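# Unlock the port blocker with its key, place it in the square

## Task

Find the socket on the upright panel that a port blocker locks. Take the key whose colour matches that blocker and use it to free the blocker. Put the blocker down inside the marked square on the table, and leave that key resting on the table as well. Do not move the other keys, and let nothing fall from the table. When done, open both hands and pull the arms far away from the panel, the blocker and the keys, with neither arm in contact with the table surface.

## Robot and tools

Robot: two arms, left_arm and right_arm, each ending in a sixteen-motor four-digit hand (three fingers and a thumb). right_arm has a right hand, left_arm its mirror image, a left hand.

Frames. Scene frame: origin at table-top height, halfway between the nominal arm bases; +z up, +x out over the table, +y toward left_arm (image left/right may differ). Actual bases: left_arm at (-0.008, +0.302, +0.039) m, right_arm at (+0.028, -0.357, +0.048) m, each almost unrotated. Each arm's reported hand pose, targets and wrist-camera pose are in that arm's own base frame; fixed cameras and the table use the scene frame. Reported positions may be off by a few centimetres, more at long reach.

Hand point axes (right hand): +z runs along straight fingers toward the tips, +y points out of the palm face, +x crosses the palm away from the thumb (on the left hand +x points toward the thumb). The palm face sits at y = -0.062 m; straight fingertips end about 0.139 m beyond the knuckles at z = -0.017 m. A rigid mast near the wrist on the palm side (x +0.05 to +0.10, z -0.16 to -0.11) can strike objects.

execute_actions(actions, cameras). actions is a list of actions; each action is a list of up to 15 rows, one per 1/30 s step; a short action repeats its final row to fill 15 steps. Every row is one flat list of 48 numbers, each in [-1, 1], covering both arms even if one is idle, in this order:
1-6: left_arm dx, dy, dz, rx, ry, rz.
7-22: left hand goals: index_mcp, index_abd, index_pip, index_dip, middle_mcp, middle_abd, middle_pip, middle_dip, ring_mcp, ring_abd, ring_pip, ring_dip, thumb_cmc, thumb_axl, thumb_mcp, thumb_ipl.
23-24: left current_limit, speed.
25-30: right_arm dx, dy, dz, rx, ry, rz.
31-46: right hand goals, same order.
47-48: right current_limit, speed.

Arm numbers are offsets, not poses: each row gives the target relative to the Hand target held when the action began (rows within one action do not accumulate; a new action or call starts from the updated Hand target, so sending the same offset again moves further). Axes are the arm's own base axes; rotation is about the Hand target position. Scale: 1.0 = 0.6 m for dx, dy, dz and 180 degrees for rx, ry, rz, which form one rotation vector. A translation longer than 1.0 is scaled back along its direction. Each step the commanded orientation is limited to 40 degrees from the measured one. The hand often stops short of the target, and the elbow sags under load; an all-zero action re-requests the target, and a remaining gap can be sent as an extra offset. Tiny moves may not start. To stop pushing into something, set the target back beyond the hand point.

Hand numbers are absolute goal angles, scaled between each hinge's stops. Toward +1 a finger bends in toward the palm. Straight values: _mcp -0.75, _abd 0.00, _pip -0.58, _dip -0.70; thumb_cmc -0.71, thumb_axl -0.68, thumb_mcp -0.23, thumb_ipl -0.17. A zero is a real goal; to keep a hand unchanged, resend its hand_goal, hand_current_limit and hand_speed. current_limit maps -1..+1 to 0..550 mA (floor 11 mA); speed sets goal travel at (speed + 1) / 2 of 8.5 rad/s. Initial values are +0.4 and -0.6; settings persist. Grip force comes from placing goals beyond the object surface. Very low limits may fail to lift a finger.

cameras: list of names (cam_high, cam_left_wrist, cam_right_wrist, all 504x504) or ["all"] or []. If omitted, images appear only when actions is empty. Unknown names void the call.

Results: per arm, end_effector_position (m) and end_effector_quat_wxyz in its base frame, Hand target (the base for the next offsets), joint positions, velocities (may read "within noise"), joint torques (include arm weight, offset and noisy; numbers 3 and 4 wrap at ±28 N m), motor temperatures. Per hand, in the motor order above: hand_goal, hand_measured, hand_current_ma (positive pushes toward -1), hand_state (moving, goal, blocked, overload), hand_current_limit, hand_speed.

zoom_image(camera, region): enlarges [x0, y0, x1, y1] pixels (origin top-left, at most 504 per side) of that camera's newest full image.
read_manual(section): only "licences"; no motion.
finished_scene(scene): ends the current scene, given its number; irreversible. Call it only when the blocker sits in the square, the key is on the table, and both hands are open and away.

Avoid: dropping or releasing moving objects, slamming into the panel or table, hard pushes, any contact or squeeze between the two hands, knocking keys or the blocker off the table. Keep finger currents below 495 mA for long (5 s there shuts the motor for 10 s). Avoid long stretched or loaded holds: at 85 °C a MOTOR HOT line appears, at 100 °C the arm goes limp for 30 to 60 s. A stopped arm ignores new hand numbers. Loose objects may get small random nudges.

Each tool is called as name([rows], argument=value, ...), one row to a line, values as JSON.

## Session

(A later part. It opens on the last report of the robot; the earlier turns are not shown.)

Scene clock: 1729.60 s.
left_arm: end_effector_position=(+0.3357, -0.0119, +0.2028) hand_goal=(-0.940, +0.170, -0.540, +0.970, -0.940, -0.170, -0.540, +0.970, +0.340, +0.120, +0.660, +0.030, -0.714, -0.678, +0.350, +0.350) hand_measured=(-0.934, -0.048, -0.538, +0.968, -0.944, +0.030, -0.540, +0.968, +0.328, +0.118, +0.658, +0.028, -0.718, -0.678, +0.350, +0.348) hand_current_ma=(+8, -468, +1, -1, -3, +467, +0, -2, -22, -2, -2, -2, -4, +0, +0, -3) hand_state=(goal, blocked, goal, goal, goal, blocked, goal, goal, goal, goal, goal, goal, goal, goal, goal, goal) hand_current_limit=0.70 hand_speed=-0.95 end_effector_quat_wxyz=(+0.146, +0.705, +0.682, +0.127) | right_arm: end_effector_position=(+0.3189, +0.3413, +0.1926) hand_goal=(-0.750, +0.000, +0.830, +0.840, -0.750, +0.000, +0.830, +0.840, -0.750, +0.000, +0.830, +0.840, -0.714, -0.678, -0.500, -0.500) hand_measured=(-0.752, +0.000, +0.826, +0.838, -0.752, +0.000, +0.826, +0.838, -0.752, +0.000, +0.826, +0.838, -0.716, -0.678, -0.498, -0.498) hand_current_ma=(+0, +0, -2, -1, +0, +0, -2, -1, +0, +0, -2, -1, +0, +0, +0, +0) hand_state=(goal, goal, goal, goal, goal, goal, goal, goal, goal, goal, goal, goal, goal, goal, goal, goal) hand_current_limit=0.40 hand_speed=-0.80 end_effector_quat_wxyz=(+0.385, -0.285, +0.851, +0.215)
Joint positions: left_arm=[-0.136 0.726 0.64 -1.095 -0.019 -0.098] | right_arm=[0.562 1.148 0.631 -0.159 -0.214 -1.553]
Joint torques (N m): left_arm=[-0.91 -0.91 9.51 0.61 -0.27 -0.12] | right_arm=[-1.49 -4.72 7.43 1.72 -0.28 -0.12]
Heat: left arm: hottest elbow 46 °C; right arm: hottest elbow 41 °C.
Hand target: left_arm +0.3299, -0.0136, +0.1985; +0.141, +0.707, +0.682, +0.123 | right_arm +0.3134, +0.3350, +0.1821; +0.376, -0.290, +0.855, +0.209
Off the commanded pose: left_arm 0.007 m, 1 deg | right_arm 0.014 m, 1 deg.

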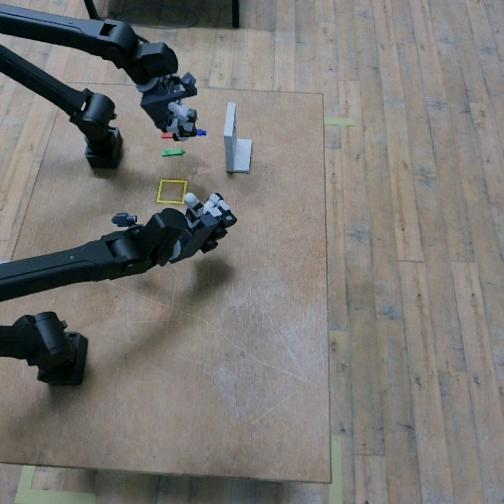

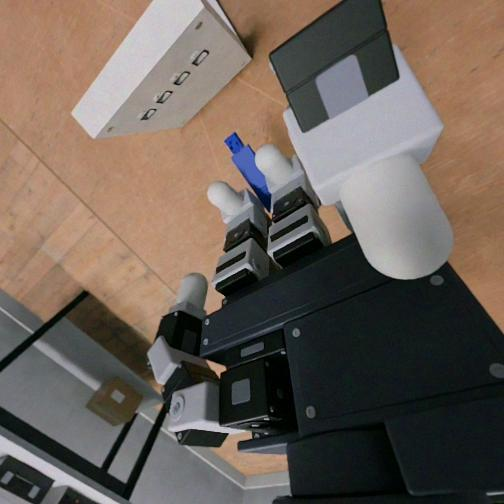

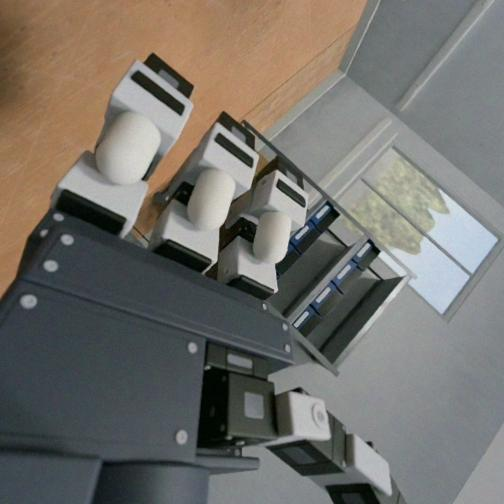

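execute_actions([
  [[-0.055,-0.075,0.0,0.0,0.0,0,-0.94,0.17,-0.54,0.97,-0.94,-0.17,-0.54,0.97,0.34,0.12,0.66,0.03,-0.714,-0.678,0.35,0.35,0.7,-0.95,0.0,-0.14,0.0,0,0,-0.04,-0.75,0,0.83,0.84,-0.75,0,0.83,0.84,-0.75,0,0.83,0.84,-0.714,-0.678,-0.5,-0.5,0.4,-0.8]],
  [[-0.055,-0.075,0.0,0.0,0.0,0,-0.94,0.17,-0.54,0.97,-0.94,-0.17,-0.54,0.97,0.34,0.12,0.66,0.03,-0.714,-0.678,0.35,0.35,0.7,-0.95,0.0,-0.14,0.0,0,0,-0.04,-0.75,0,0.83,0.84,-0.75,0,0.83,0.84,-0.75,0,0.83,0.84,-0.714,-0.678,-0.5,-0.5,0.4,-0.8]],
  [[-0.046,-0.065,0.0,0.0,0.0,0,-0.94,0.17,-0.54,0.97,-0.94,-0.17,-0.54,0.97,0.34,0.12,0.66,0.03,-0.714,-0.678,0.35,0.35,0.7,-0.95,0.0,-0.1,0.0,0,0,0,-0.75,0,0.83,0.84,-0.75,0,0.83,0.84,-0.75,0,0.83,0.84,-0.714,-0.678,-0.5,-0.5,0.4,-0.8]],
], cameras=["all"])

zoom_image(camera="cam_left_wrist", region=[180, 80, 330, 230])

zoom_image(camera="cam_high", region=[110, 110, 230, 230])

Scene clock: 1766.20 s.
left_arm: end_effector_position=(+0.2351, -0.1369, +0.1880) hand_goal=(-0.940, +0.170, -0.540, +0.970, -0.940, -0.170, -0.540, +0.970, +0.340, +0.120, +0.660, +0.030, -0.714, -0.678, +0.350, +0.350) hand_measured=(-0.934, -0.048, -0.538, +0.968, -0.944, +0.030, -0.540, +0.968, +0.328, +0.118, +0.658, +0.028, -0.718, -0.678, +0.350, +0.348) hand_current_ma=(+8, -468, +1, -1, -4, +467, +0, -2, -22, -2, -2, -2, -4, +0, +0, -3) hand_state=(goal, blocked, goal, goal, goal, blocked, goal, goal, goal, goal, goal, goal, goal, goal, goal, goal) hand_current_limit=0.70 hand_speed=-0.95 end_effector_quat_wxyz=(+0.138, +0.708, +0.682, +0.123) | right_arm: end_effector_position=(+0.3107, +0.1098, +0.1814) hand_goal=(-0.750, +0.000, +0.830, +0.840, -0.750, +0.000, +0.830, +0.840, -0.750, +0.000, +0.830, +0.840, -0.714, -0.678, -0.500, -0.500) hand_measured=(-0.752, +0.000, +0.826, +0.838, -0.752, +0.000, +0.826, +0.838, -0.752, +0.000, +0.826, +0.838, -0.714, -0.678, -0.498, -0.498) hand_current_ma=(+0, +0, -2, -1, +0, +0, -1, -1, +0, +0, -2, -1, +0, +0, +0, +0) hand_state=(goal, goal, goal, goal, goal, goal, goal, goal, goal, goal, goal, goal, goal, goal, goal, goal) hand_current_limit=0.40 hand_speed=-0.80 end_effector_quat_wxyz=(+0.403, -0.177, +0.883, +0.162)
Joint positions: left_arm=[-1.024 0.718 0.615 -1.243 -0.299 -0.952] | right_arm=[-0.195 0.848 0.461 -0.452 -0.58 -1.935]
Joint torques (N m): left_arm=[-0.91 0.97 11.92 0.14 -0.71 -0.1] | right_arm=[-1.49 0.38 9.8 1.29 -0.55 -0.04]
Motor temperatures (°C): left_arm=[23 26 44 24 25 25] | right_arm=[23 27 40 24 26 25]
Heat: left arm: hottest elbow 44 °C; right arm: hottest elbow 40 °C.
Hand target: left_arm +0.2362, -0.1426, +0.1985; +0.141, +0.707, +0.682, +0.123 | right_arm +0.3134, +0.1070, +0.1820; +0.399, -0.181, +0.885, +0.160
Off the commanded pose: left_arm 0.012 m, 0 deg | right_arm 0.004 m, 1 deg.

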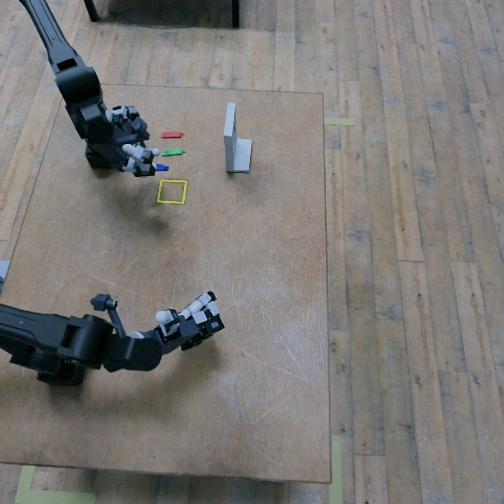

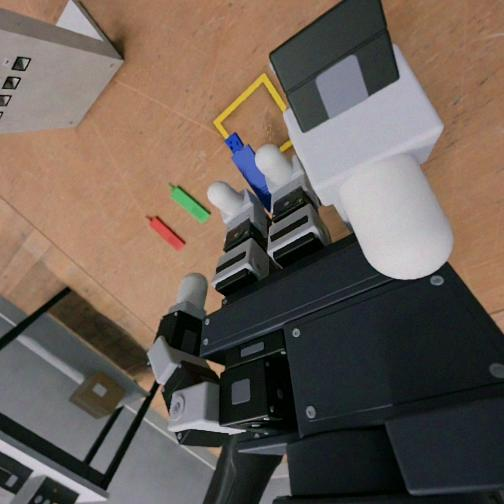

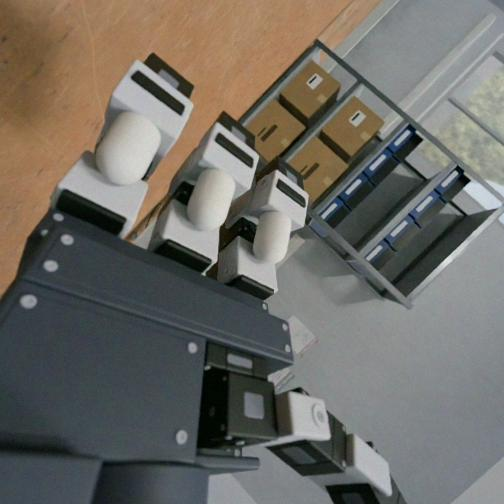

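Scaled by 3.360 from the camera's 504x504 image, which has a finer 720x720 frame.

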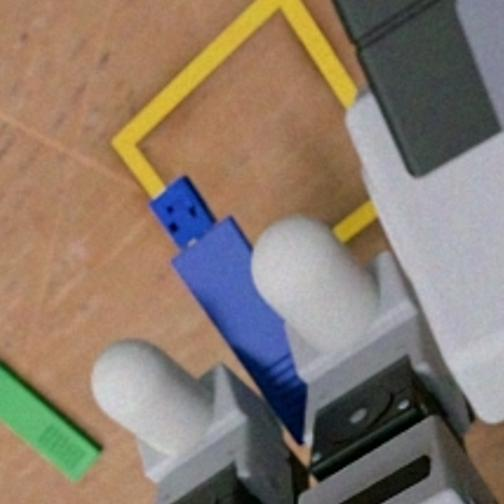

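Scaled by 4.200 from the camera's 504x504 image, which has a finer 720x720 frame.

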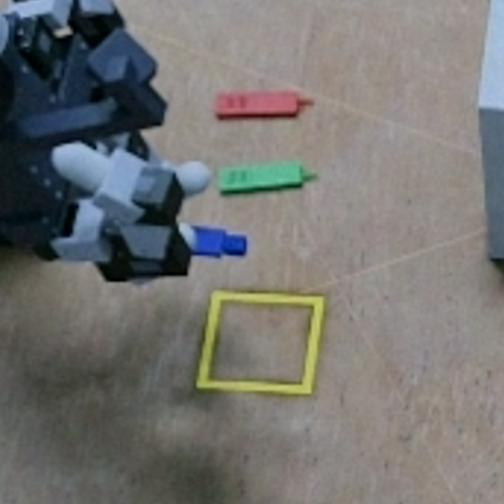

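execute_actions([
  [[-0.022,-0.009,-0.06,0.0,-0.022,0,-0.94,0.17,-0.54,0.97,-0.94,-0.17,-0.54,0.97,0.34,0.12,0.66,0.03,-0.714,-0.678,0.35,0.35,0.7,-0.95,0.0,0,0.0,0,0,0,-0.75,0,0.83,0.84,-0.75,0,0.83,0.84,-0.75,0,0.83,0.84,-0.714,-0.678,-0.5,-0.5,0.4,-0.8]],
  [[0,0,-0.06,0.0,0.0,0,-0.94,0.17,-0.54,0.97,-0.94,-0.17,-0.54,0.97,0.34,0.12,0.66,0.03,-0.714,-0.678,0.35,0.35,0.7,-0.95,0.0,0,0.0,0,0,0,-0.75,0,0.83,0.84,-0.75,0,0.83,0.84,-0.75,0,0.83,0.84,-0.714,-0.678,-0.5,-0.5,0.4,-0.8]],
  [[0,0,-0.036,0.0,0.0,0,-0.94,0.17,-0.54,0.97,-0.94,-0.17,-0.54,0.97,0.34,0.12,0.66,0.03,-0.714,-0.678,0.35,0.35,0.7,-0.95,0.0,0,0.0,0,0,0,-0.75,0,0.83,0.84,-0.75,0,0.83,0.84,-0.75,0,0.83,0.84,-0.714,-0.678,-0.5,-0.5,0.4,-0.8]],
], cameras=["cam_high","cam_left_wrist"])

zoom_image(camera="cam_left_wrist", region=[150, 50, 310, 210])

zoom_image(camera="cam_high", region=[120, 130, 200, 210])

Scene clock: 1805.40 s.
left_arm: end_effector_position=(+0.2233, -0.1467, +0.1085) hand_goal=(-0.940, +0.170, -0.540, +0.970, -0.940, -0.170, -0.540, +0.970, +0.340, +0.120, +0.660, +0.030, -0.714, -0.678, +0.350, +0.350) hand_measured=(-0.934, -0.048, -0.538, +0.968, -0.944, +0.030, -0.540, +0.968, +0.328, +0.118, +0.658, +0.028, -0.718, -0.678, +0.350, +0.348) hand_current_ma=(+8, -467, +1, -1, -5, +467, +0, -2, -22, -2, -2, -2, -4, +0, +0, -3) hand_state=(goal, blocked, goal, goal, goal, blocked, goal, goal, goal, goal, goal, goal, goal, goal, goal, goal) hand_current_limit=0.70 hand_speed=-0.95 end_effector_quat_wxyz=(+0.165, +0.702, +0.677, +0.147) | right_arm: end_effector_position=(+0.3102, +0.1098, +0.1806) hand_goal=(-0.750, +0.000, +0.830, +0.840, -0.750, +0.000, +0.830, +0.840, -0.750, +0.000, +0.830, +0.840, -0.714, -0.678, -0.500, -0.500) hand_measured=(-0.752, +0.000, +0.826, +0.838, -0.752, +0.000, +0.826, +0.838, -0.752, +0.000, +0.826, +0.838, -0.714, -0.678, -0.498, -0.498) hand_current_ma=(+0, +0, -2, -1, +0, +0, -1, -1, +0, +0, -2, -1, +0, +0, +0, +0) hand_state=(goal, goal, goal, goal, goal, goal, goal, goal, goal, goal, goal, goal, goal, goal, goal, goal) hand_current_limit=0.40 hand_speed=-0.80 end_effector_quat_wxyz=(+0.401, -0.178, +0.884, +0.162)
Joint positions: left_arm=[-1.153 0.805 0.403 -0.947 -0.389 -1.071] | right_arm=[-0.195 0.849 0.461 -0.455 -0.58 -1.938]
Joint velocities: left_arm=[within noise] | right_arm=[0.005 -0.015 -0.002 -0.002 0.037 -0.154]
Joint torques (N m): left_arm=[-0.38 0.91 8.61 1.29 -0.79 -0.08] | right_arm=[-1.61 0.44 9.91 1.31 -0.55 -0.06]
Heat: left arm: hottest elbow 46 °C; right arm: hottest elbow 38 °C.
Hand target: left_arm +0.2231, -0.1480, +0.1049; +0.165, +0.702, +0.677, +0.147 | right_arm +0.3134, +0.1070, +0.1820; +0.399, -0.181, +0.885, +0.160
Off the commanded pose: left_arm 0.004 m, 0 deg | right_arm 0.004 m, 0 deg.
Images, in order (width x height): cam_high 504x504, cam_left_wrist 504x504.

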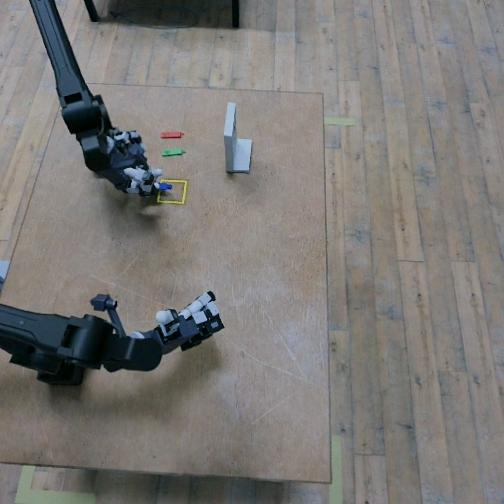

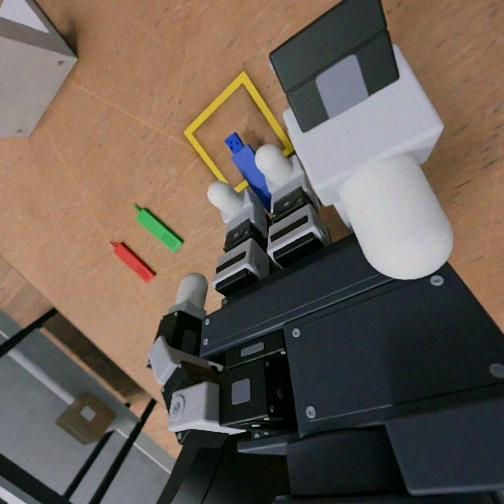

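Scaled by 3.150 from the camera's 504x504 image, which has a finer 720x720 frame.

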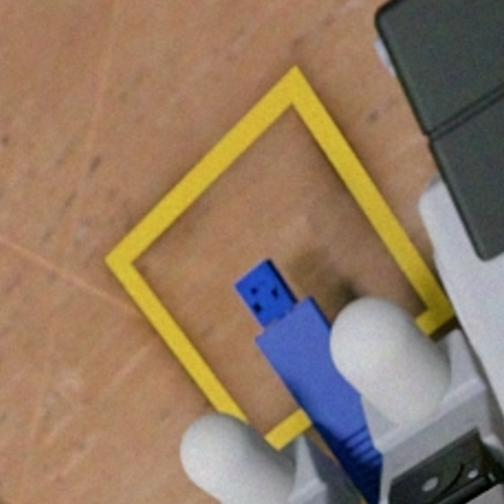

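Scaled by 6.300 from the camera's 504x504 image, which has a finer 720x720 frame.

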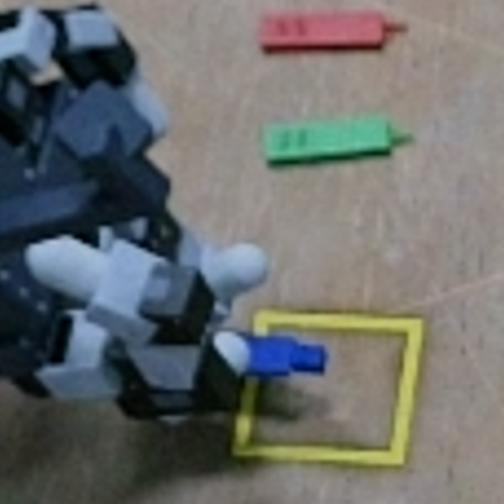

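execute_actions([
  [[0.006,0.002,-0.035,0.0,0,0,-0.94,0.17,-0.54,0.97,-0.94,-0.17,-0.54,0.97,0.34,0.12,0.66,0.03,-0.714,-0.678,0.35,0.35,0.6,-0.95,0.0,0,0.0,0,0,0,-0.75,0,0.83,0.84,-0.75,0,0.83,0.84,-0.75,0,0.83,0.84,-0.714,-0.678,-0.5,-0.5,0.4,-0.8]],
], cameras=["cam_high","cam_left_wrist"])

zoom_image(camera="cam_left_wrist", region=[150, 50, 310, 210])

zoom_image(camera="cam_high", region=[120, 130, 200, 210])

Scene clock: 1819.57 s.
left_arm: end_effector_position=(+0.2249, -0.1477, +0.0880) hand_goal=(-0.940, +0.170, -0.540, +0.970, -0.940, -0.170, -0.540, +0.970, +0.340, +0.120, +0.660, +0.030, -0.714, -0.678, +0.350, +0.350) hand_measured=(-0.934, -0.048, -0.538, +0.968, -0.944, +0.030, -0.540, +0.968, +0.328, +0.118, +0.658, +0.028, -0.718, -0.678, +0.350, +0.348) hand_current_ma=(+8, -440, +1, -1, -5, +440, +0, -2, -22, -2, -2, -2, -4, +0, +0, -3) hand_state=(goal, blocked, goal, goal, goal, blocked, goal, goal, goal, goal, goal, goal, goal, goal, goal, goal) hand_current_limit=0.60 hand_speed=-0.95 end_effector_quat_wxyz=(+0.167, +0.703, +0.676, +0.147) | right_arm: end_effector_position=(+0.3102, +0.1098, +0.1806) hand_goal=(-0.750, +0.000, +0.830, +0.840, -0.750, +0.000, +0.830, +0.840, -0.750, +0.000, +0.830, +0.840, -0.714, -0.678, -0.500, -0.500) hand_measured=(-0.752, +0.000, +0.826, +0.838, -0.752, +0.000, +0.826, +0.838, -0.752, +0.000, +0.826, +0.838, -0.714, -0.678, -0.498, -0.498) hand_current_ma=(+0, +0, -2, -1, +0, +0, -1, -1, +0, +0, -2, -1, +0, +0, +0, +0) hand_state=(goal, goal, goal, goal, goal, goal, goal, goal, goal, goal, goal, goal, goal, goal, goal, goal) hand_current_limit=0.40 hand_speed=-0.80 end_effector_quat_wxyz=(+0.401, -0.178, +0.884, +0.162)
Joint positions: left_arm=[-1.148 0.851 0.36 -0.85 -0.389 -1.063] | right_arm=[-0.195 0.849 0.461 -0.455 -0.58 -1.938]
Joint torques (N m): left_arm=[0.91 0.26 8.31 1.32 -0.61 -0.01] | right_arm=[-1.67 0.44 9.89 1.31 -0.54 -0.06]
Heat: left arm: hottest elbow 44 °C; right arm: hottest elbow 39 °C.
Hand target: left_arm +0.2267, -0.1468, +0.0839; +0.165, +0.702, +0.677, +0.147 | right_arm +0.3134, +0.1070, +0.1820; +0.399, -0.181, +0.885, +0.160
Off the commanded pose: left_arm 0.005 m, 0 deg | right_arm 0.004 m, 0 deg.
Images, in order (width x height): cam_high 504x504, cam_left_wrist 504x504.

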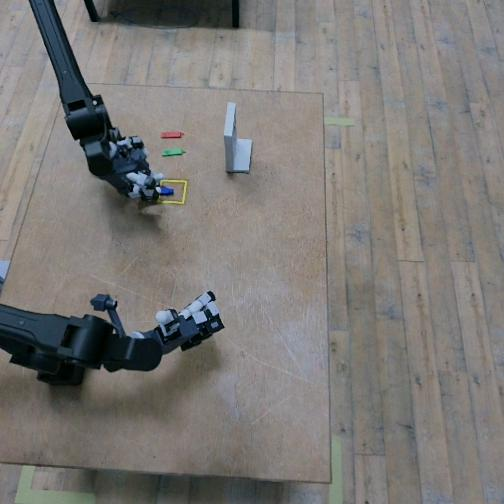

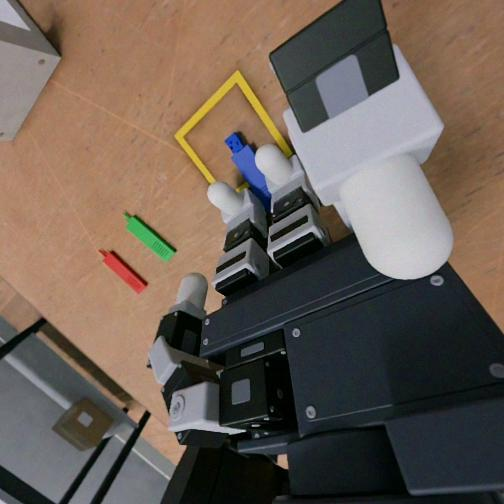

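Scaled by 3.150 from the camera's 504x504 image, which has a finer 720x720 frame.

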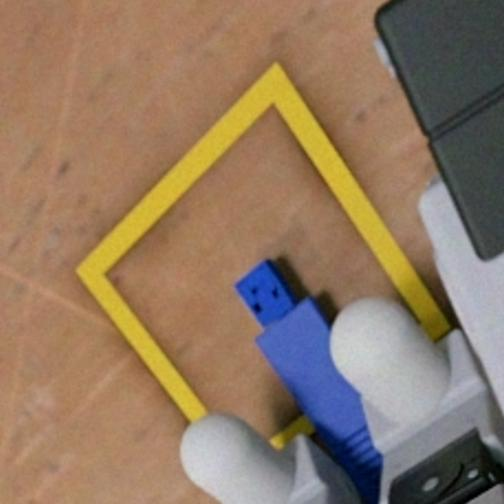

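Scaled by 6.300 from the camera's 504x504 image, which has a finer 720x720 frame.

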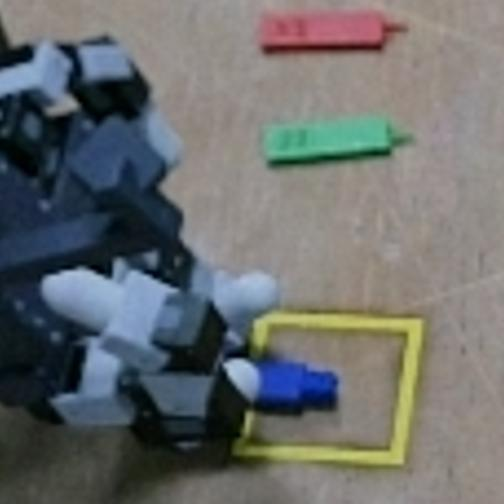

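execute_actions([
  [[0,0,-0.008,0.0,0,0,-0.94,0.17,-0.54,0.97,-0.94,-0.17,-0.54,0.97,0.34,0.12,0.66,0.03,-0.714,-0.678,0.35,0.35,0.4,-0.95,0.0,0,0.0,0,0,0,-0.75,0,0.83,0.84,-0.75,0,0.83,0.84,-0.75,0,0.83,0.84,-0.714,-0.678,-0.5,-0.5,0.4,-0.8]],
], cameras=["cam_left_wrist"])

zoom_image(camera="cam_left_wrist", region=[200, 110, 280, 190])

Scene clock: 1825.93 s.
left_arm: end_effector_position=(+0.2254, -0.1490, +0.0848) hand_goal=(-0.940, +0.170, -0.540, +0.970, -0.940, -0.170, -0.540, +0.970, +0.340, +0.120, +0.660, +0.030, -0.714, -0.678, +0.350, +0.350) hand_measured=(-0.934, -0.048, -0.538, +0.968, -0.944, +0.030, -0.540, +0.968, +0.328, +0.118, +0.658, +0.028, -0.718, -0.678, +0.350, +0.348) hand_current_ma=(+7, -385, +1, -1, -5, +385, +0, -2, -22, -2, -2, -2, -4, +0, +0, -3) hand_state=(goal, blocked, goal, goal, goal, blocked, goal, goal, goal, goal, goal, goal, goal, goal, goal, goal) hand_current_limit=0.40 hand_speed=-0.95 end_effector_quat_wxyz=(+0.169, +0.703, +0.675, +0.146) | right_arm: end_effector_position=(+0.3102, +0.1098, +0.1806) hand_goal=(-0.750, +0.000, +0.830, +0.840, -0.750, +0.000, +0.830, +0.840, -0.750, +0.000, +0.830, +0.840, -0.714, -0.678, -0.500, -0.500) hand_measured=(-0.752, +0.000, +0.826, +0.838, -0.752, +0.000, +0.826, +0.838, -0.752, +0.000, +0.826, +0.838, -0.714, -0.678, -0.498, -0.498) hand_current_ma=(+0, +0, -2, -1, +0, +0, -1, -1, +0, +0, -2, -1, +0, +0, +0, +0) hand_state=(goal, goal, goal, goal, goal, goal, goal, goal, goal, goal, goal, goal, goal, goal, goal, goal) hand_current_limit=0.40 hand_speed=-0.80 end_effector_quat_wxyz=(+0.401, -0.178, +0.884, +0.162)
Joint positions: left_arm=[-1.148 0.862 0.354 -0.83 -0.389 -1.062] | right_arm=[-0.195 0.849 0.461 -0.455 -0.58 -1.938]
Joint torques (N m): left_arm=[0.91 0.62 7.92 1.39 -0.61 0.04] | right_arm=[-1.49 0.5 9.92 1.26 -0.54 -0.06]
Heat: left arm: hottest elbow 44 °C; right arm: hottest elbow 39 °C.
Hand target: left_arm +0.2267, -0.1468, +0.0792; +0.165, +0.702, +0.677, +0.147 | right_arm +0.3134, +0.1070, +0.1820; +0.399, -0.181, +0.885, +0.160
Off the commanded pose: left_arm 0.006 m, 0 deg | right_arm 0.004 m, 0 deg.
Images, in order (width x height): cam_left_wrist 504x504.

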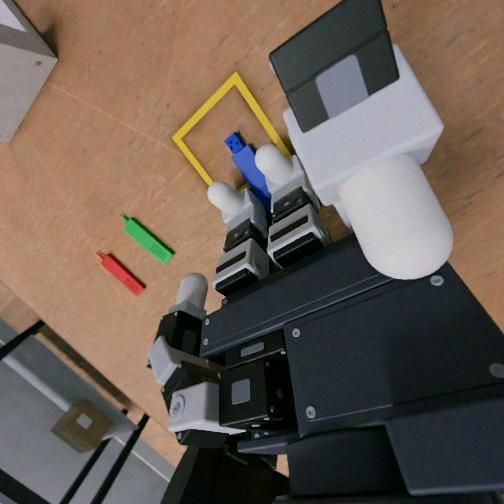

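Scaled by 6.300 from the camera's 504x504 image, which has a finer 720x720 frame.

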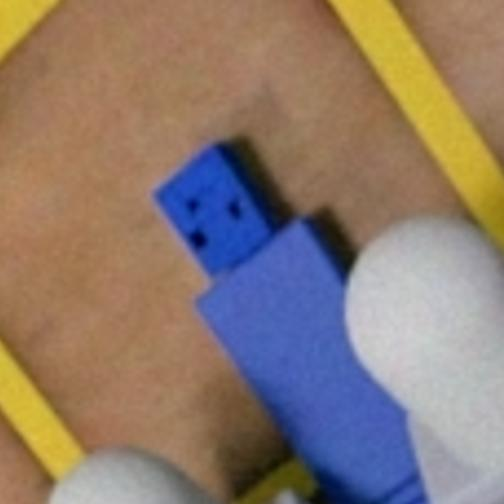

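execute_actions([
  [[0,0,-0.006,0.0,0,0,-0.94,0.17,-0.54,0.97,-0.94,-0.17,-0.54,0.97,0.34,0.12,0.66,0.03,-0.714,-0.678,0.35,0.35,0.2,-0.95,0.0,0,0.0,0,0,0,-0.75,0,0.83,0.84,-0.75,0,0.83,0.84,-0.75,0,0.83,0.84,-0.714,-0.678,-0.5,-0.5,0.4,-0.8]],
], cameras=["cam_left_wrist"])

zoom_image(camera="cam_left_wrist", region=[200, 110, 280, 190])

Scene clock: 1836.30 s.
left_arm: end_effector_position=(+0.2261, -0.1502, +0.0844) hand_goal=(-0.940, +0.170, -0.540, +0.970, -0.940, -0.170, -0.540, +0.970, +0.340, +0.120, +0.660, +0.030, -0.714, -0.678, +0.350, +0.350) hand_measured=(-0.942, -0.048, -0.546, +0.968, -0.950, +0.030, -0.544, +0.968, +0.328, +0.118, +0.658, +0.028, -0.718, -0.678, +0.350, +0.348) hand_current_ma=(-2, -330, -7, -1, -14, +330, -3, -2, -22, -2, -2, -2, -4, +0, +0, -3) hand_state=(goal, blocked, goal, goal, goal, blocked, goal, goal, goal, goal, goal, goal, goal, goal, goal, goal) hand_current_limit=0.20 hand_speed=-0.95 end_effector_quat_wxyz=(+0.170, +0.703, +0.674, +0.147) | right_arm: end_effector_position=(+0.3102, +0.1098, +0.1806) hand_goal=(-0.750, +0.000, +0.830, +0.840, -0.750, +0.000, +0.830, +0.840, -0.750, +0.000, +0.830, +0.840, -0.714, -0.678, -0.500, -0.500) hand_measured=(-0.752, +0.000, +0.826, +0.838, -0.752, +0.000, +0.826, +0.838, -0.752, +0.000, +0.826, +0.838, -0.714, -0.678, -0.498, -0.498) hand_current_ma=(+0, +0, -2, -1, +0, +0, -1, -1, +0, +0, -2, -1, +0, +0, +0, +0) hand_state=(goal, goal, goal, goal, goal, goal, goal, goal, goal, goal, goal, goal, goal, goal, goal, goal) hand_current_limit=0.40 hand_speed=-0.80 end_effector_quat_wxyz=(+0.401, -0.178, +0.884, +0.162)
Joint positions: left_arm=[-1.147 0.867 0.354 -0.823 -0.39 -1.058] | right_arm=[-0.195 0.849 0.461 -0.455 -0.58 -1.938]
Joint torques (N m): left_arm=[0.79 0.79 7.47 1.7 -0.56 0] | right_arm=[-1.73 0.44 9.91 1.28 -0.54 -0.06]
Heat: left arm: hottest elbow 44 °C; right arm: hottest elbow 39 °C.
Hand target: left_arm +0.2267, -0.1468, +0.0755; +0.165, +0.702, +0.677, +0.147 | right_arm +0.3134, +0.1070, +0.1820; +0.399, -0.181, +0.885, +0.160
Off the commanded pose: left_arm 0.009 m, 1 deg | right_arm 0.004 m, 0 deg.
Images, in order (width x height): cam_left_wrist 504x504.

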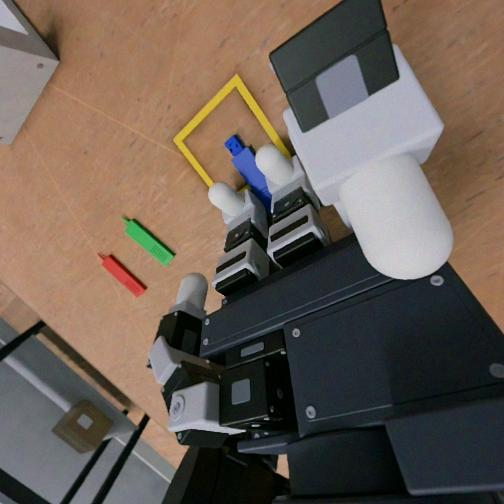

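Scaled by 6.300 from the camera's 504x504 image, which has a finer 720x720 frame.

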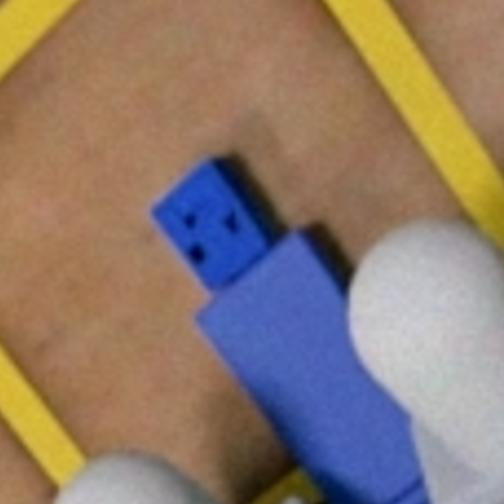

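execute_actions([
  [[0,0,-0.005,0,0,0,-0.94,0.17,-0.54,0.97,-0.94,-0.17,-0.54,0.97,0.34,0.12,0.66,0.03,-0.714,-0.678,0.35,0.35,0.0,-0.95,0,0,0,0,0,0,-0.75,0,0.83,0.84,-0.75,0,0.83,0.84,-0.75,0,0.83,0.84,-0.714,-0.678,-0.5,-0.5,0.4,-0.8]],
  [[0,0,0,0,0,0,-0.94,0.06,-0.54,0.97,-0.94,-0.06,-0.54,0.97,0.34,0.12,0.66,0.03,-0.714,-0.678,0.35,0.35,0.0,-0.95,0,0,0,0,0,0,-0.75,0,0.83,0.84,-0.75,0,0.83,0.84,-0.75,0,0.83,0.84,-0.714,-0.678,-0.5,-0.5,0.4,-0.8]],
], cameras=["all"])

Scene clock: 1856.30 s.
left_arm: end_effector_position=(+0.2268, -0.1505, +0.0842) hand_goal=(-0.940, +0.060, -0.540, +0.970, -0.940, -0.060, -0.540, +0.970, +0.340, +0.120, +0.660, +0.030, -0.714, -0.678, +0.350, +0.350) hand_measured=(-0.950, -0.048, -0.552, +0.968, -0.956, +0.030, -0.548, +0.968, +0.328, +0.118, +0.658, +0.028, -0.718, -0.678, +0.350, +0.348) hand_current_ma=(-14, -275, -17, -1, -28, +232, -11, -2, -22, -2, -2, -2, -4, +0, +0, -3) hand_state=(goal, blocked, goal, goal, goal, blocked, goal, goal, goal, goal, goal, goal, goal, goal, goal, goal) hand_current_limit=0.00 hand_speed=-0.95 end_effector_quat_wxyz=(+0.170, +0.704, +0.673, +0.149) | right_arm: end_effector_position=(+0.3102, +0.1098, +0.1806) hand_goal=(-0.750, +0.000, +0.830, +0.840, -0.750, +0.000, +0.830, +0.840, -0.750, +0.000, +0.830, +0.840, -0.714, -0.678, -0.500, -0.500) hand_measured=(-0.752, +0.000, +0.826, +0.838, -0.752, +0.000, +0.826, +0.838, -0.752, +0.000, +0.826, +0.838, -0.714, -0.678, -0.498, -0.498) hand_current_ma=(+0, +0, -2, -1, +0, +0, -1, -1, +0, +0, -2, -1, +0, +0, +0, +0) hand_state=(goal, goal, goal, goal, goal, goal, goal, goal, goal, goal, goal, goal, goal, goal, goal, goal) hand_current_limit=0.40 hand_speed=-0.80 end_effector_quat_wxyz=(+0.401, -0.178, +0.884, +0.162)
Joint positions: left_arm=[-1.147 0.871 0.353 -0.817 -0.394 -1.055] | right_arm=[-0.195 0.849 0.461 -0.455 -0.58 -1.938]
Joint torques (N m): left_arm=[0.79 0.97 7.1 1.98 -0.4 -0.04] | right_arm=[-1.55 0.44 9.91 1.32 -0.55 -0.05]
Heat: left arm: hottest elbow 43 °C; right arm: hottest elbow 39 °C.
Hand target: left_arm +0.2267, -0.1468, +0.0725; +0.165, +0.702, +0.677, +0.147 | right_arm +0.3134, +0.1070, +0.1820; +0.399, -0.181, +0.885, +0.160
Off the commanded pose: left_arm 0.012 m, 1 deg | right_arm 0.004 m, 0 deg.

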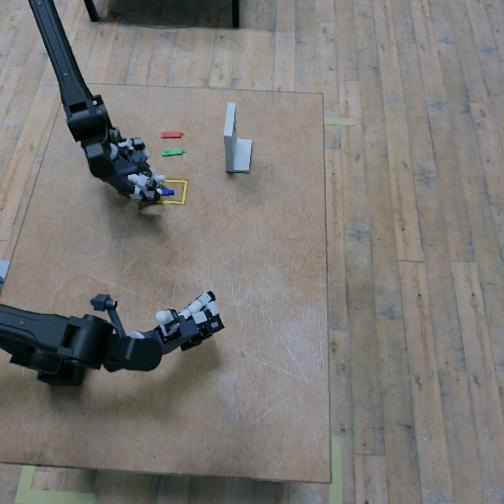

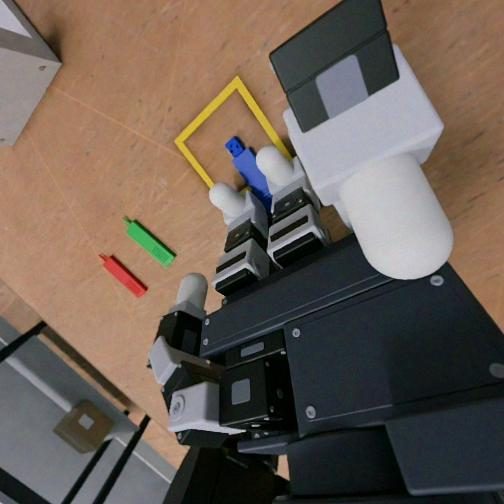

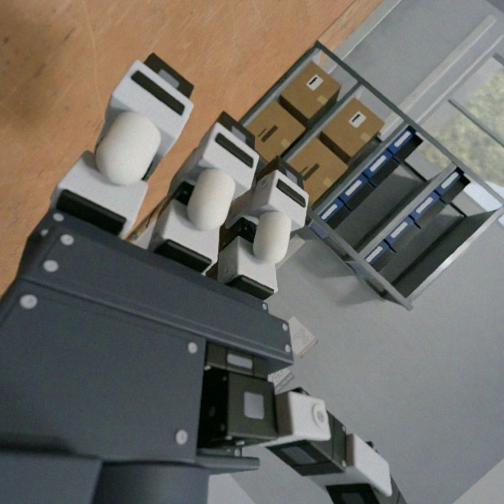

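zoom_image(camera="cam_left_wrist", region=[160, 60, 340, 240])

zoom_image(camera="cam_high", region=[110, 110, 260, 230])

Scaled by 2.800 from the camera's 504x504 image, which has a finer 720x720 frame.

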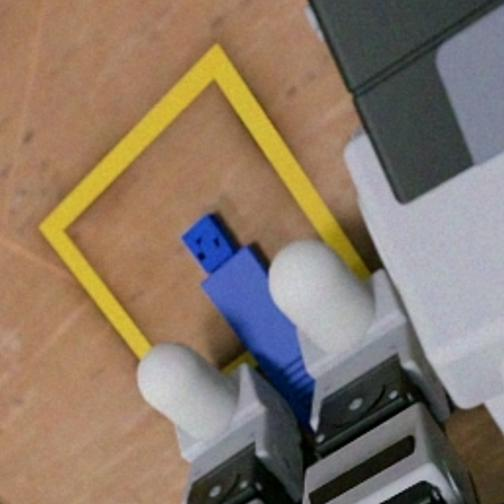

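Scaled by 3.360 from the camera's 504x504 image, which has a finer 720x720 frame.

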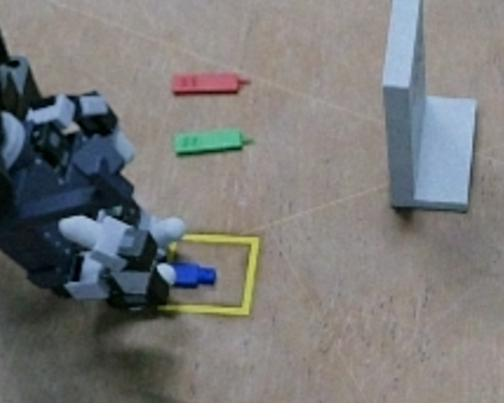

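execute_actions([
  [[0,0,0.003,0,0,0,-0.94,0.0,-0.54,0.97,-0.94,0.0,-0.54,0.97,0.34,0.12,0.66,0.03,-0.714,-0.678,0.35,0.35,0.0,-0.95,0,0,0,0,0,0,-0.75,0,0.83,0.84,-0.75,0,0.83,0.84,-0.75,0,0.83,0.84,-0.714,-0.678,-0.5,-0.5,0.4,-0.8]],
  [[0,0,0,0,0,0,-0.94,-0.05,-0.54,0.97,-0.94,0.04,-0.54,0.97,0.34,0.12,0.66,0.03,-0.714,-0.678,0.35,0.35,0.0,-0.95,0,0,0,0,0,0,-0.75,0,0.83,0.84,-0.75,0,0.83,0.84,-0.75,0,0.83,0.84,-0.714,-0.678,-0.5,-0.5,0.4,-0.8]],
  [[0,0,0,0,0,0,-0.94,-0.1,-0.54,0.97,-0.94,0.09,-0.54,0.97,0.34,0.12,0.66,0.03,-0.714,-0.678,0.35,0.35,0.1,-0.95,0,0,0,0,0,0,-0.75,0,0.83,0.84,-0.75,0,0.83,0.84,-0.75,0,0.83,0.84,-0.714,-0.678,-0.5,-0.5,0.4,-0.8]],
  [[0,0,0,0,0,0,-0.94,-0.16,-0.54,0.97,-0.94,0.16,-0.54,0.97,0.34,0.12,0.66,0.03,-0.714,-0.678,0.35,0.35,0.1,-0.95,0,0,0,0,0,0,-0.75,0,0.83,0.84,-0.75,0,0.83,0.84,-0.75,0,0.83,0.84,-0.714,-0.678,-0.5,-0.5,0.4,-0.8]],
], cameras=["cam_left_wrist"])

Scene clock: 1874.63 s.
left_arm: end_effector_position=(+0.2276, -0.1527, +0.0849) hand_goal=(-0.940, -0.160, -0.540, +0.970, -0.940, +0.160, -0.540, +0.970, +0.340, +0.120, +0.660, +0.030, -0.714, -0.678, +0.350, +0.350) hand_measured=(-0.958, -0.134, -0.554, +0.968, -0.946, +0.152, -0.546, +0.968, +0.328, +0.118, +0.658, +0.028, -0.718, -0.678, +0.350, +0.348) hand_current_ma=(-31, +44, -24, -1, -8, -8, -8, -2, -22, -2, -2, -2, -4, +0, +0, -3) hand_state=(goal, blocked, goal, goal, goal, goal, goal, goal, goal, goal, goal, goal, goal, goal, goal, goal) hand_current_limit=0.10 hand_speed=-0.95 end_effector_quat_wxyz=(+0.176, +0.703, +0.674, +0.147) | right_arm: end_effector_position=(+0.3102, +0.1098, +0.1806) hand_goal=(-0.750, +0.000, +0.830, +0.840, -0.750, +0.000, +0.830, +0.840, -0.750, +0.000, +0.830, +0.840, -0.714, -0.678, -0.500, -0.500) hand_measured=(-0.752, +0.000, +0.826, +0.838, -0.752, +0.000, +0.826, +0.838, -0.752, +0.000, +0.826, +0.838, -0.714, -0.678, -0.498, -0.498) hand_current_ma=(+0, +0, -2, -1, +0, +0, -1, -1, +0, +0, -2, -1, +0, +0, +0, +0) hand_state=(goal, goal, goal, goal, goal, goal, goal, goal, goal, goal, goal, goal, goal, goal, goal, goal) hand_current_limit=0.40 hand_speed=-0.80 end_effector_quat_wxyz=(+0.401, -0.178, +0.884, +0.162)
Joint positions: left_arm=[-1.147 0.871 0.353 -0.805 -0.393 -1.055] | right_arm=[-0.195 0.849 0.461 -0.455 -0.58 -1.938]
Joint torques (N m): left_arm=[0.79 0.67 7.39 1.26 -0.43 -0.03] | right_arm=[-1.49 0.44 9.91 1.31 -0.54 -0.05]
Heat: left arm: hottest elbow 41 °C; right arm: hottest elbow 39 °C.
Hand target: left_arm +0.2267, -0.1468, +0.0743; +0.165, +0.702, +0.677, +0.147 | right_arm +0.3134, +0.1070, +0.1820; +0.399, -0.181, +0.885, +0.160
Off the commanded pose: left_arm 0.012 m, 1 deg | right_arm 0.004 m, 0 deg.
Images, in order (width x height): cam_left_wrist 504x504.

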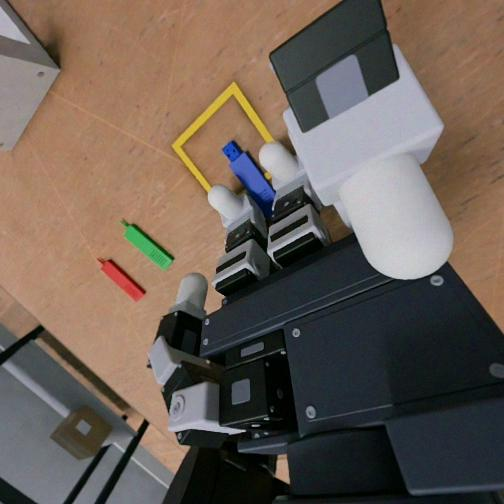

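execute_actions([
  [[0,0,0.015,0,0,0,-0.94,-0.2,-0.54,0.97,-0.94,0.2,-0.54,0.97,0.34,0.12,0.66,0.03,-0.714,-0.678,0.35,0.35,0.1,-0.9,0,0,0,0,0,0,-0.75,0,0.83,0.84,-0.75,0,0.83,0.84,-0.75,0,0.83,0.84,-0.714,-0.678,-0.5,-0.5,0.4,-0.8]],
  [[0,0,0.02,0,0,0,-0.94,-0.2,-0.54,0.97,-0.94,0.2,-0.54,0.97,0.34,0.12,0.66,0.03,-0.714,-0.678,0.35,0.35,0.1,-0.9,0,0,0,0,0,0,-0.75,0,0.83,0.84,-0.75,0,0.83,0.84,-0.75,0,0.83,0.84,-0.714,-0.678,-0.5,-0.5,0.4,-0.8]],
], cameras=["cam_left_wrist"])

Scene clock: 1882.47 s.
left_arm: end_effector_position=(+0.2231, -0.1427, +0.0850) hand_goal=(-0.940, -0.200, -0.540, +0.970, -0.940, +0.200, -0.540, +0.970, +0.340, +0.120, +0.660, +0.030, -0.714, -0.678, +0.350, +0.350) hand_measured=(-0.944, -0.196, -0.544, +0.968, -0.944, +0.198, -0.544, +0.968, +0.328, +0.118, +0.658, +0.028, -0.718, -0.678, +0.350, +0.348) hand_current_ma=(-3, +4, -3, -1, -4, -2, -5, -2, -22, -2, -2, -2, -4, +0, +0, -3) hand_state=(goal, goal, goal, goal, goal, goal, goal, goal, goal, goal, goal, goal, goal, goal, goal, goal) hand_current_limit=0.10 hand_speed=-0.90 end_effector_quat_wxyz=(+0.157, +0.707, +0.673, +0.151) | right_arm: end_effector_position=(+0.3102, +0.1098, +0.1806) hand_goal=(-0.750, +0.000, +0.830, +0.840, -0.750, +0.000, +0.830, +0.840, -0.750, +0.000, +0.830, +0.840, -0.714, -0.678, -0.500, -0.500) hand_measured=(-0.752, +0.000, +0.826, +0.838, -0.752, +0.000, +0.826, +0.838, -0.752, +0.000, +0.826, +0.838, -0.714, -0.678, -0.498, -0.498) hand_current_ma=(+0, +0, -2, -1, +0, +0, -1, -1, +0, +0, -2, -1, +0, +0, +0, +0) hand_state=(goal, goal, goal, goal, goal, goal, goal, goal, goal, goal, goal, goal, goal, goal, goal, goal) hand_current_limit=0.40 hand_speed=-0.80 end_effector_quat_wxyz=(+0.401, -0.178, +0.884, +0.162)
Joint positions: left_arm=[-1.145 0.847 0.353 -0.867 -0.39 -1.055] | right_arm=[-0.195 0.849 0.461 -0.455 -0.58 -1.938]
Joint torques (N m): left_arm=[0.85 -0.85 10.41 0.09 -0.58 -0.01] | right_arm=[-1.61 0.44 9.94 1.28 -0.54 -0.06]
Heat: left arm: hottest elbow 41 °C; right arm: hottest elbow 39 °C.
Hand target: left_arm +0.2267, -0.1468, +0.0953; +0.165, +0.702, +0.677, +0.147 | right_arm +0.3134, +0.1070, +0.1820; +0.399, -0.181, +0.885, +0.160
Off the commanded pose: left_arm 0.012 m, 1 deg | right_arm 0.004 m, 0 deg.
Images, in order (width x height): cam_left_wrist 504x504.

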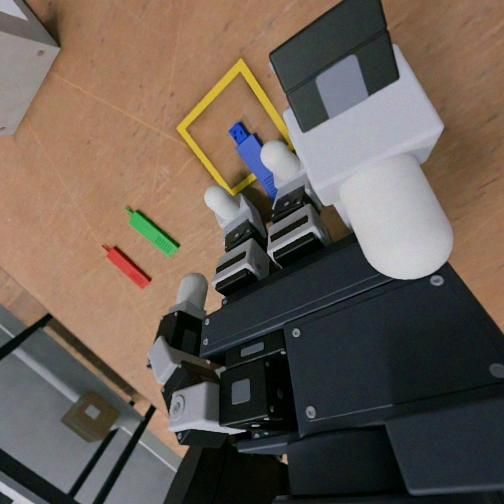

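execute_actions([
  [[0.004,-0.008,0.03,0,0,0,-0.94,-0.24,-0.54,0.97,-0.94,0.24,-0.54,0.97,0.34,0.12,0.66,0.03,-0.714,-0.678,0.35,0.35,0.1,-0.9,0,0,0,0,0,0,-0.75,0,0.83,0.84,-0.75,0,0.83,0.84,-0.75,0,0.83,0.84,-0.714,-0.678,-0.5,-0.5,0.4,-0.8]],
  [[0,0,0.05,0,0,0,-0.94,-0.24,-0.54,0.97,-0.94,0.24,-0.54,0.97,0.34,0.12,0.66,0.03,-0.714,-0.678,0.35,0.35,0.1,-0.9,0,0,0,0,0,0,-0.75,0,0.83,0.84,-0.75,0,0.83,0.84,-0.75,0,0.83,0.84,-0.714,-0.678,-0.5,-0.5,0.4,-0.8]],
], cameras=["cam_left_wrist"])

Scene clock: 1890.93 s.
left_arm: end_effector_position=(+0.2245, -0.1406, +0.1231) hand_goal=(-0.940, -0.240, -0.540, +0.970, -0.940, +0.240, -0.540, +0.970, +0.340, +0.120, +0.660, +0.030, -0.714, -0.678, +0.350, +0.350) hand_measured=(-0.944, -0.236, -0.544, +0.968, -0.944, +0.236, -0.544, +0.968, +0.328, +0.118, +0.658, +0.028, -0.718, -0.678, +0.350, +0.348) hand_current_ma=(-3, +4, -3, -1, -4, -4, -4, -2, -22, -2, -2, -2, -4, +0, +0, -3) hand_state=(goal, goal, goal, goal, goal, goal, goal, goal, goal, goal, goal, goal, goal, goal, goal, goal) hand_current_limit=0.10 hand_speed=-0.90 end_effector_quat_wxyz=(+0.147, +0.706, +0.675, +0.155) | right_arm: end_effector_position=(+0.3102, +0.1098, +0.1806) hand_goal=(-0.750, +0.000, +0.830, +0.840, -0.750, +0.000, +0.830, +0.840, -0.750, +0.000, +0.830, +0.840, -0.714, -0.678, -0.500, -0.500) hand_measured=(-0.752, +0.000, +0.826, +0.838, -0.752, +0.000, +0.826, +0.838, -0.752, +0.000, +0.826, +0.838, -0.714, -0.678, -0.498, -0.498) hand_current_ma=(+0, +0, -2, -1, +0, +0, -1, -1, +0, +0, -2, -1, +0, +0, +0, +0) hand_state=(goal, goal, goal, goal, goal, goal, goal, goal, goal, goal, goal, goal, goal, goal, goal, goal) hand_current_limit=0.40 hand_speed=-0.80 end_effector_quat_wxyz=(+0.401, -0.178, +0.884, +0.162)
Joint positions: left_arm=[-1.135 0.786 0.442 -1.036 -0.389 -1.051] | right_arm=[-0.195 0.849 0.461 -0.455 -0.58 -1.938]
Joint torques (N m): left_arm=[0.09 -0.44 12.6 -0.02 -0.6 -0.03] | right_arm=[-1.49 0.32 9.92 1.29 -0.55 -0.05]
Heat: left arm: hottest elbow 41 °C; right arm: hottest elbow 39 °C.
Hand target: left_arm +0.2291, -0.1517, +0.1434; +0.165, +0.702, +0.677, +0.147 | right_arm +0.3134, +0.1070, +0.1820; +0.399, -0.181, +0.885, +0.160
Off the commanded pose: left_arm 0.024 m, 2 deg | right_arm 0.004 m, 0 deg.
Images, in order (width x height): cam_left_wrist 504x504.

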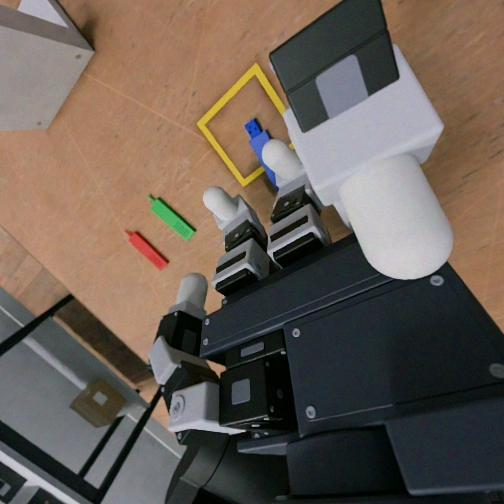

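execute_actions([
  [[0,0,0.08,0,0,0,-0.94,-0.24,-0.54,0.97,-0.94,0.24,-0.54,0.97,0.34,0.12,0.66,0.03,-0.714,-0.678,0.35,0.35,0.1,-0.9,0,0,0,0,0,0,-0.75,0,0.83,0.84,-0.75,0,0.83,0.84,-0.75,0,0.83,0.84,-0.714,-0.678,-0.5,-0.5,0.4,-0.8]],
  [[0,0,0.1,0,0,0,-0.94,-0.24,-0.54,0.97,-0.94,0.24,-0.54,0.97,0.34,0.12,0.66,0.03,-0.714,-0.678,0.35,0.35,0.1,-0.9,0,0,0,0,0,0,-0.75,0,0.83,0.84,-0.75,0,0.83,0.84,-0.75,0,0.83,0.84,-0.714,-0.678,-0.5,-0.5,0.4,-0.8]],
  [[0,0,0.1,0,0,0,-0.94,-0.24,-0.54,0.97,-0.94,0.24,-0.54,0.97,0.34,0.12,0.66,0.03,-0.714,-0.678,0.35,0.35,0.1,-0.9,0,-0.1,0.03,0,0,0,-0.75,0,0.83,0.84,-0.75,0,0.83,0.84,-0.75,0,0.83,0.84,-0.714,-0.678,-0.5,-0.5,0.4,-0.8]],
], cameras=["all"])

Scene clock: 1901.47 s.
left_arm: end_effector_position=(+0.2282, -0.1459, +0.2943) hand_goal=(-0.940, -0.240, -0.540, +0.970, -0.940, +0.240, -0.540, +0.970, +0.340, +0.120, +0.660, +0.030, -0.714, -0.678, +0.350, +0.350) hand_measured=(-0.942, -0.236, -0.544, +0.968, -0.944, +0.236, -0.544, +0.968, +0.328, +0.118, +0.658, +0.028, -0.718, -0.678, +0.350, +0.348) hand_current_ma=(-3, +4, -3, -1, -3, -3, -4, -2, -22, -2, -2, -2, -4, +0, +0, -3) hand_state=(goal, goal, goal, goal, goal, goal, goal, goal, goal, goal, goal, goal, goal, goal, goal, goal) hand_current_limit=0.10 hand_speed=-0.90 end_effector_quat_wxyz=(+0.154, +0.705, +0.675, +0.153) | right_arm: end_effector_position=(+0.3009, +0.0563, +0.1773) hand_goal=(-0.750, +0.000, +0.830, +0.840, -0.750, +0.000, +0.830, +0.840, -0.750, +0.000, +0.830, +0.840, -0.714, -0.678, -0.500, -0.500) hand_measured=(-0.752, +0.000, +0.826, +0.838, -0.752, +0.000, +0.826, +0.838, -0.752, +0.000, +0.826, +0.838, -0.716, -0.678, -0.498, -0.498) hand_current_ma=(+0, +0, -2, -1, +0, +0, -1, -1, +0, +0, -2, -1, +0, +0, +0, +0) hand_state=(goal, goal, goal, goal, goal, goal, goal, goal, goal, goal, goal, goal, goal, goal, goal, goal) hand_current_limit=0.40 hand_speed=-0.80 end_effector_quat_wxyz=(+0.393, -0.135, +0.894, +0.169)
Joint positions: left_arm=[-1.128 0.736 0.874 -1.5 -0.388 -1.044] | right_arm=[-0.431 0.878 0.474 -0.576 -0.702 -2.08]
Joint torques (N m): left_arm=[-0.56 0.85 12.98 0.13 -0.63 -0.11] | right_arm=[-1.55 -0.56 12.63 1.03 -0.67 -0.06]
Heat: left arm: hottest elbow 42 °C; right arm: hottest elbow 39 °C.
Hand target: left_arm +0.2291, -0.1516, +0.3113; +0.165, +0.702, +0.677, +0.147 | right_arm +0.3134, +0.0470, +0.2001; +0.399, -0.181, +0.885, +0.160
Off the commanded pose: left_arm 0.018 m, 1 deg | right_arm 0.027 m, 5 deg.
joint sent to its limit (right arm) — joint 6 (wrist roll), lower limit. The joint targets are off in orientation, not in position.

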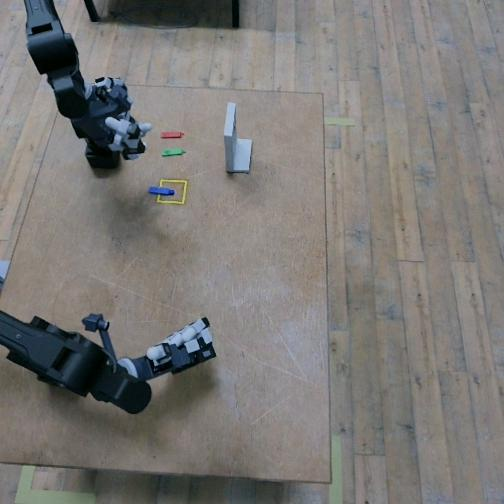

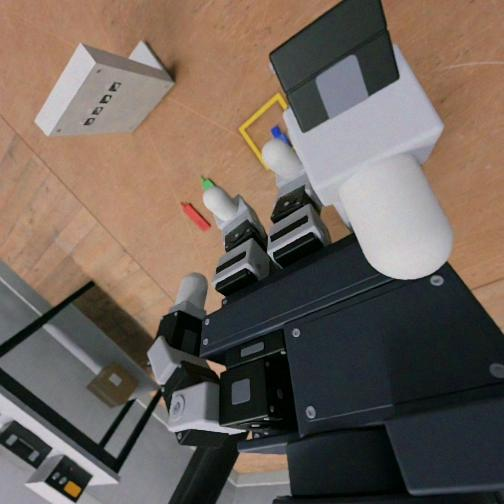

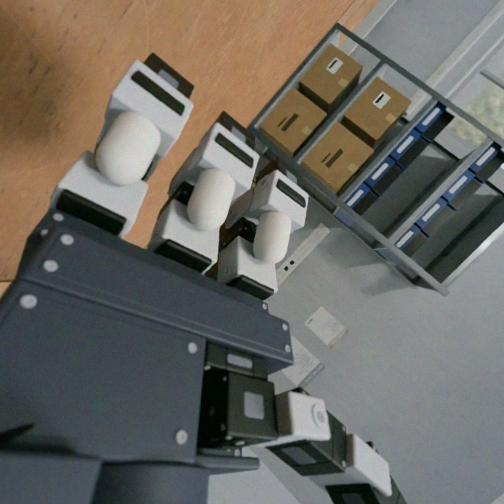

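zoom_image(camera="cam_high", region=[130, 110, 250, 220])

Scaled by 4.200 from the camera's 504x504 image, which has a finer 720x720 frame.

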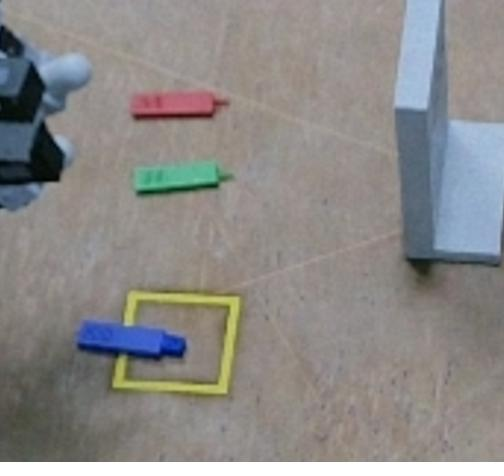

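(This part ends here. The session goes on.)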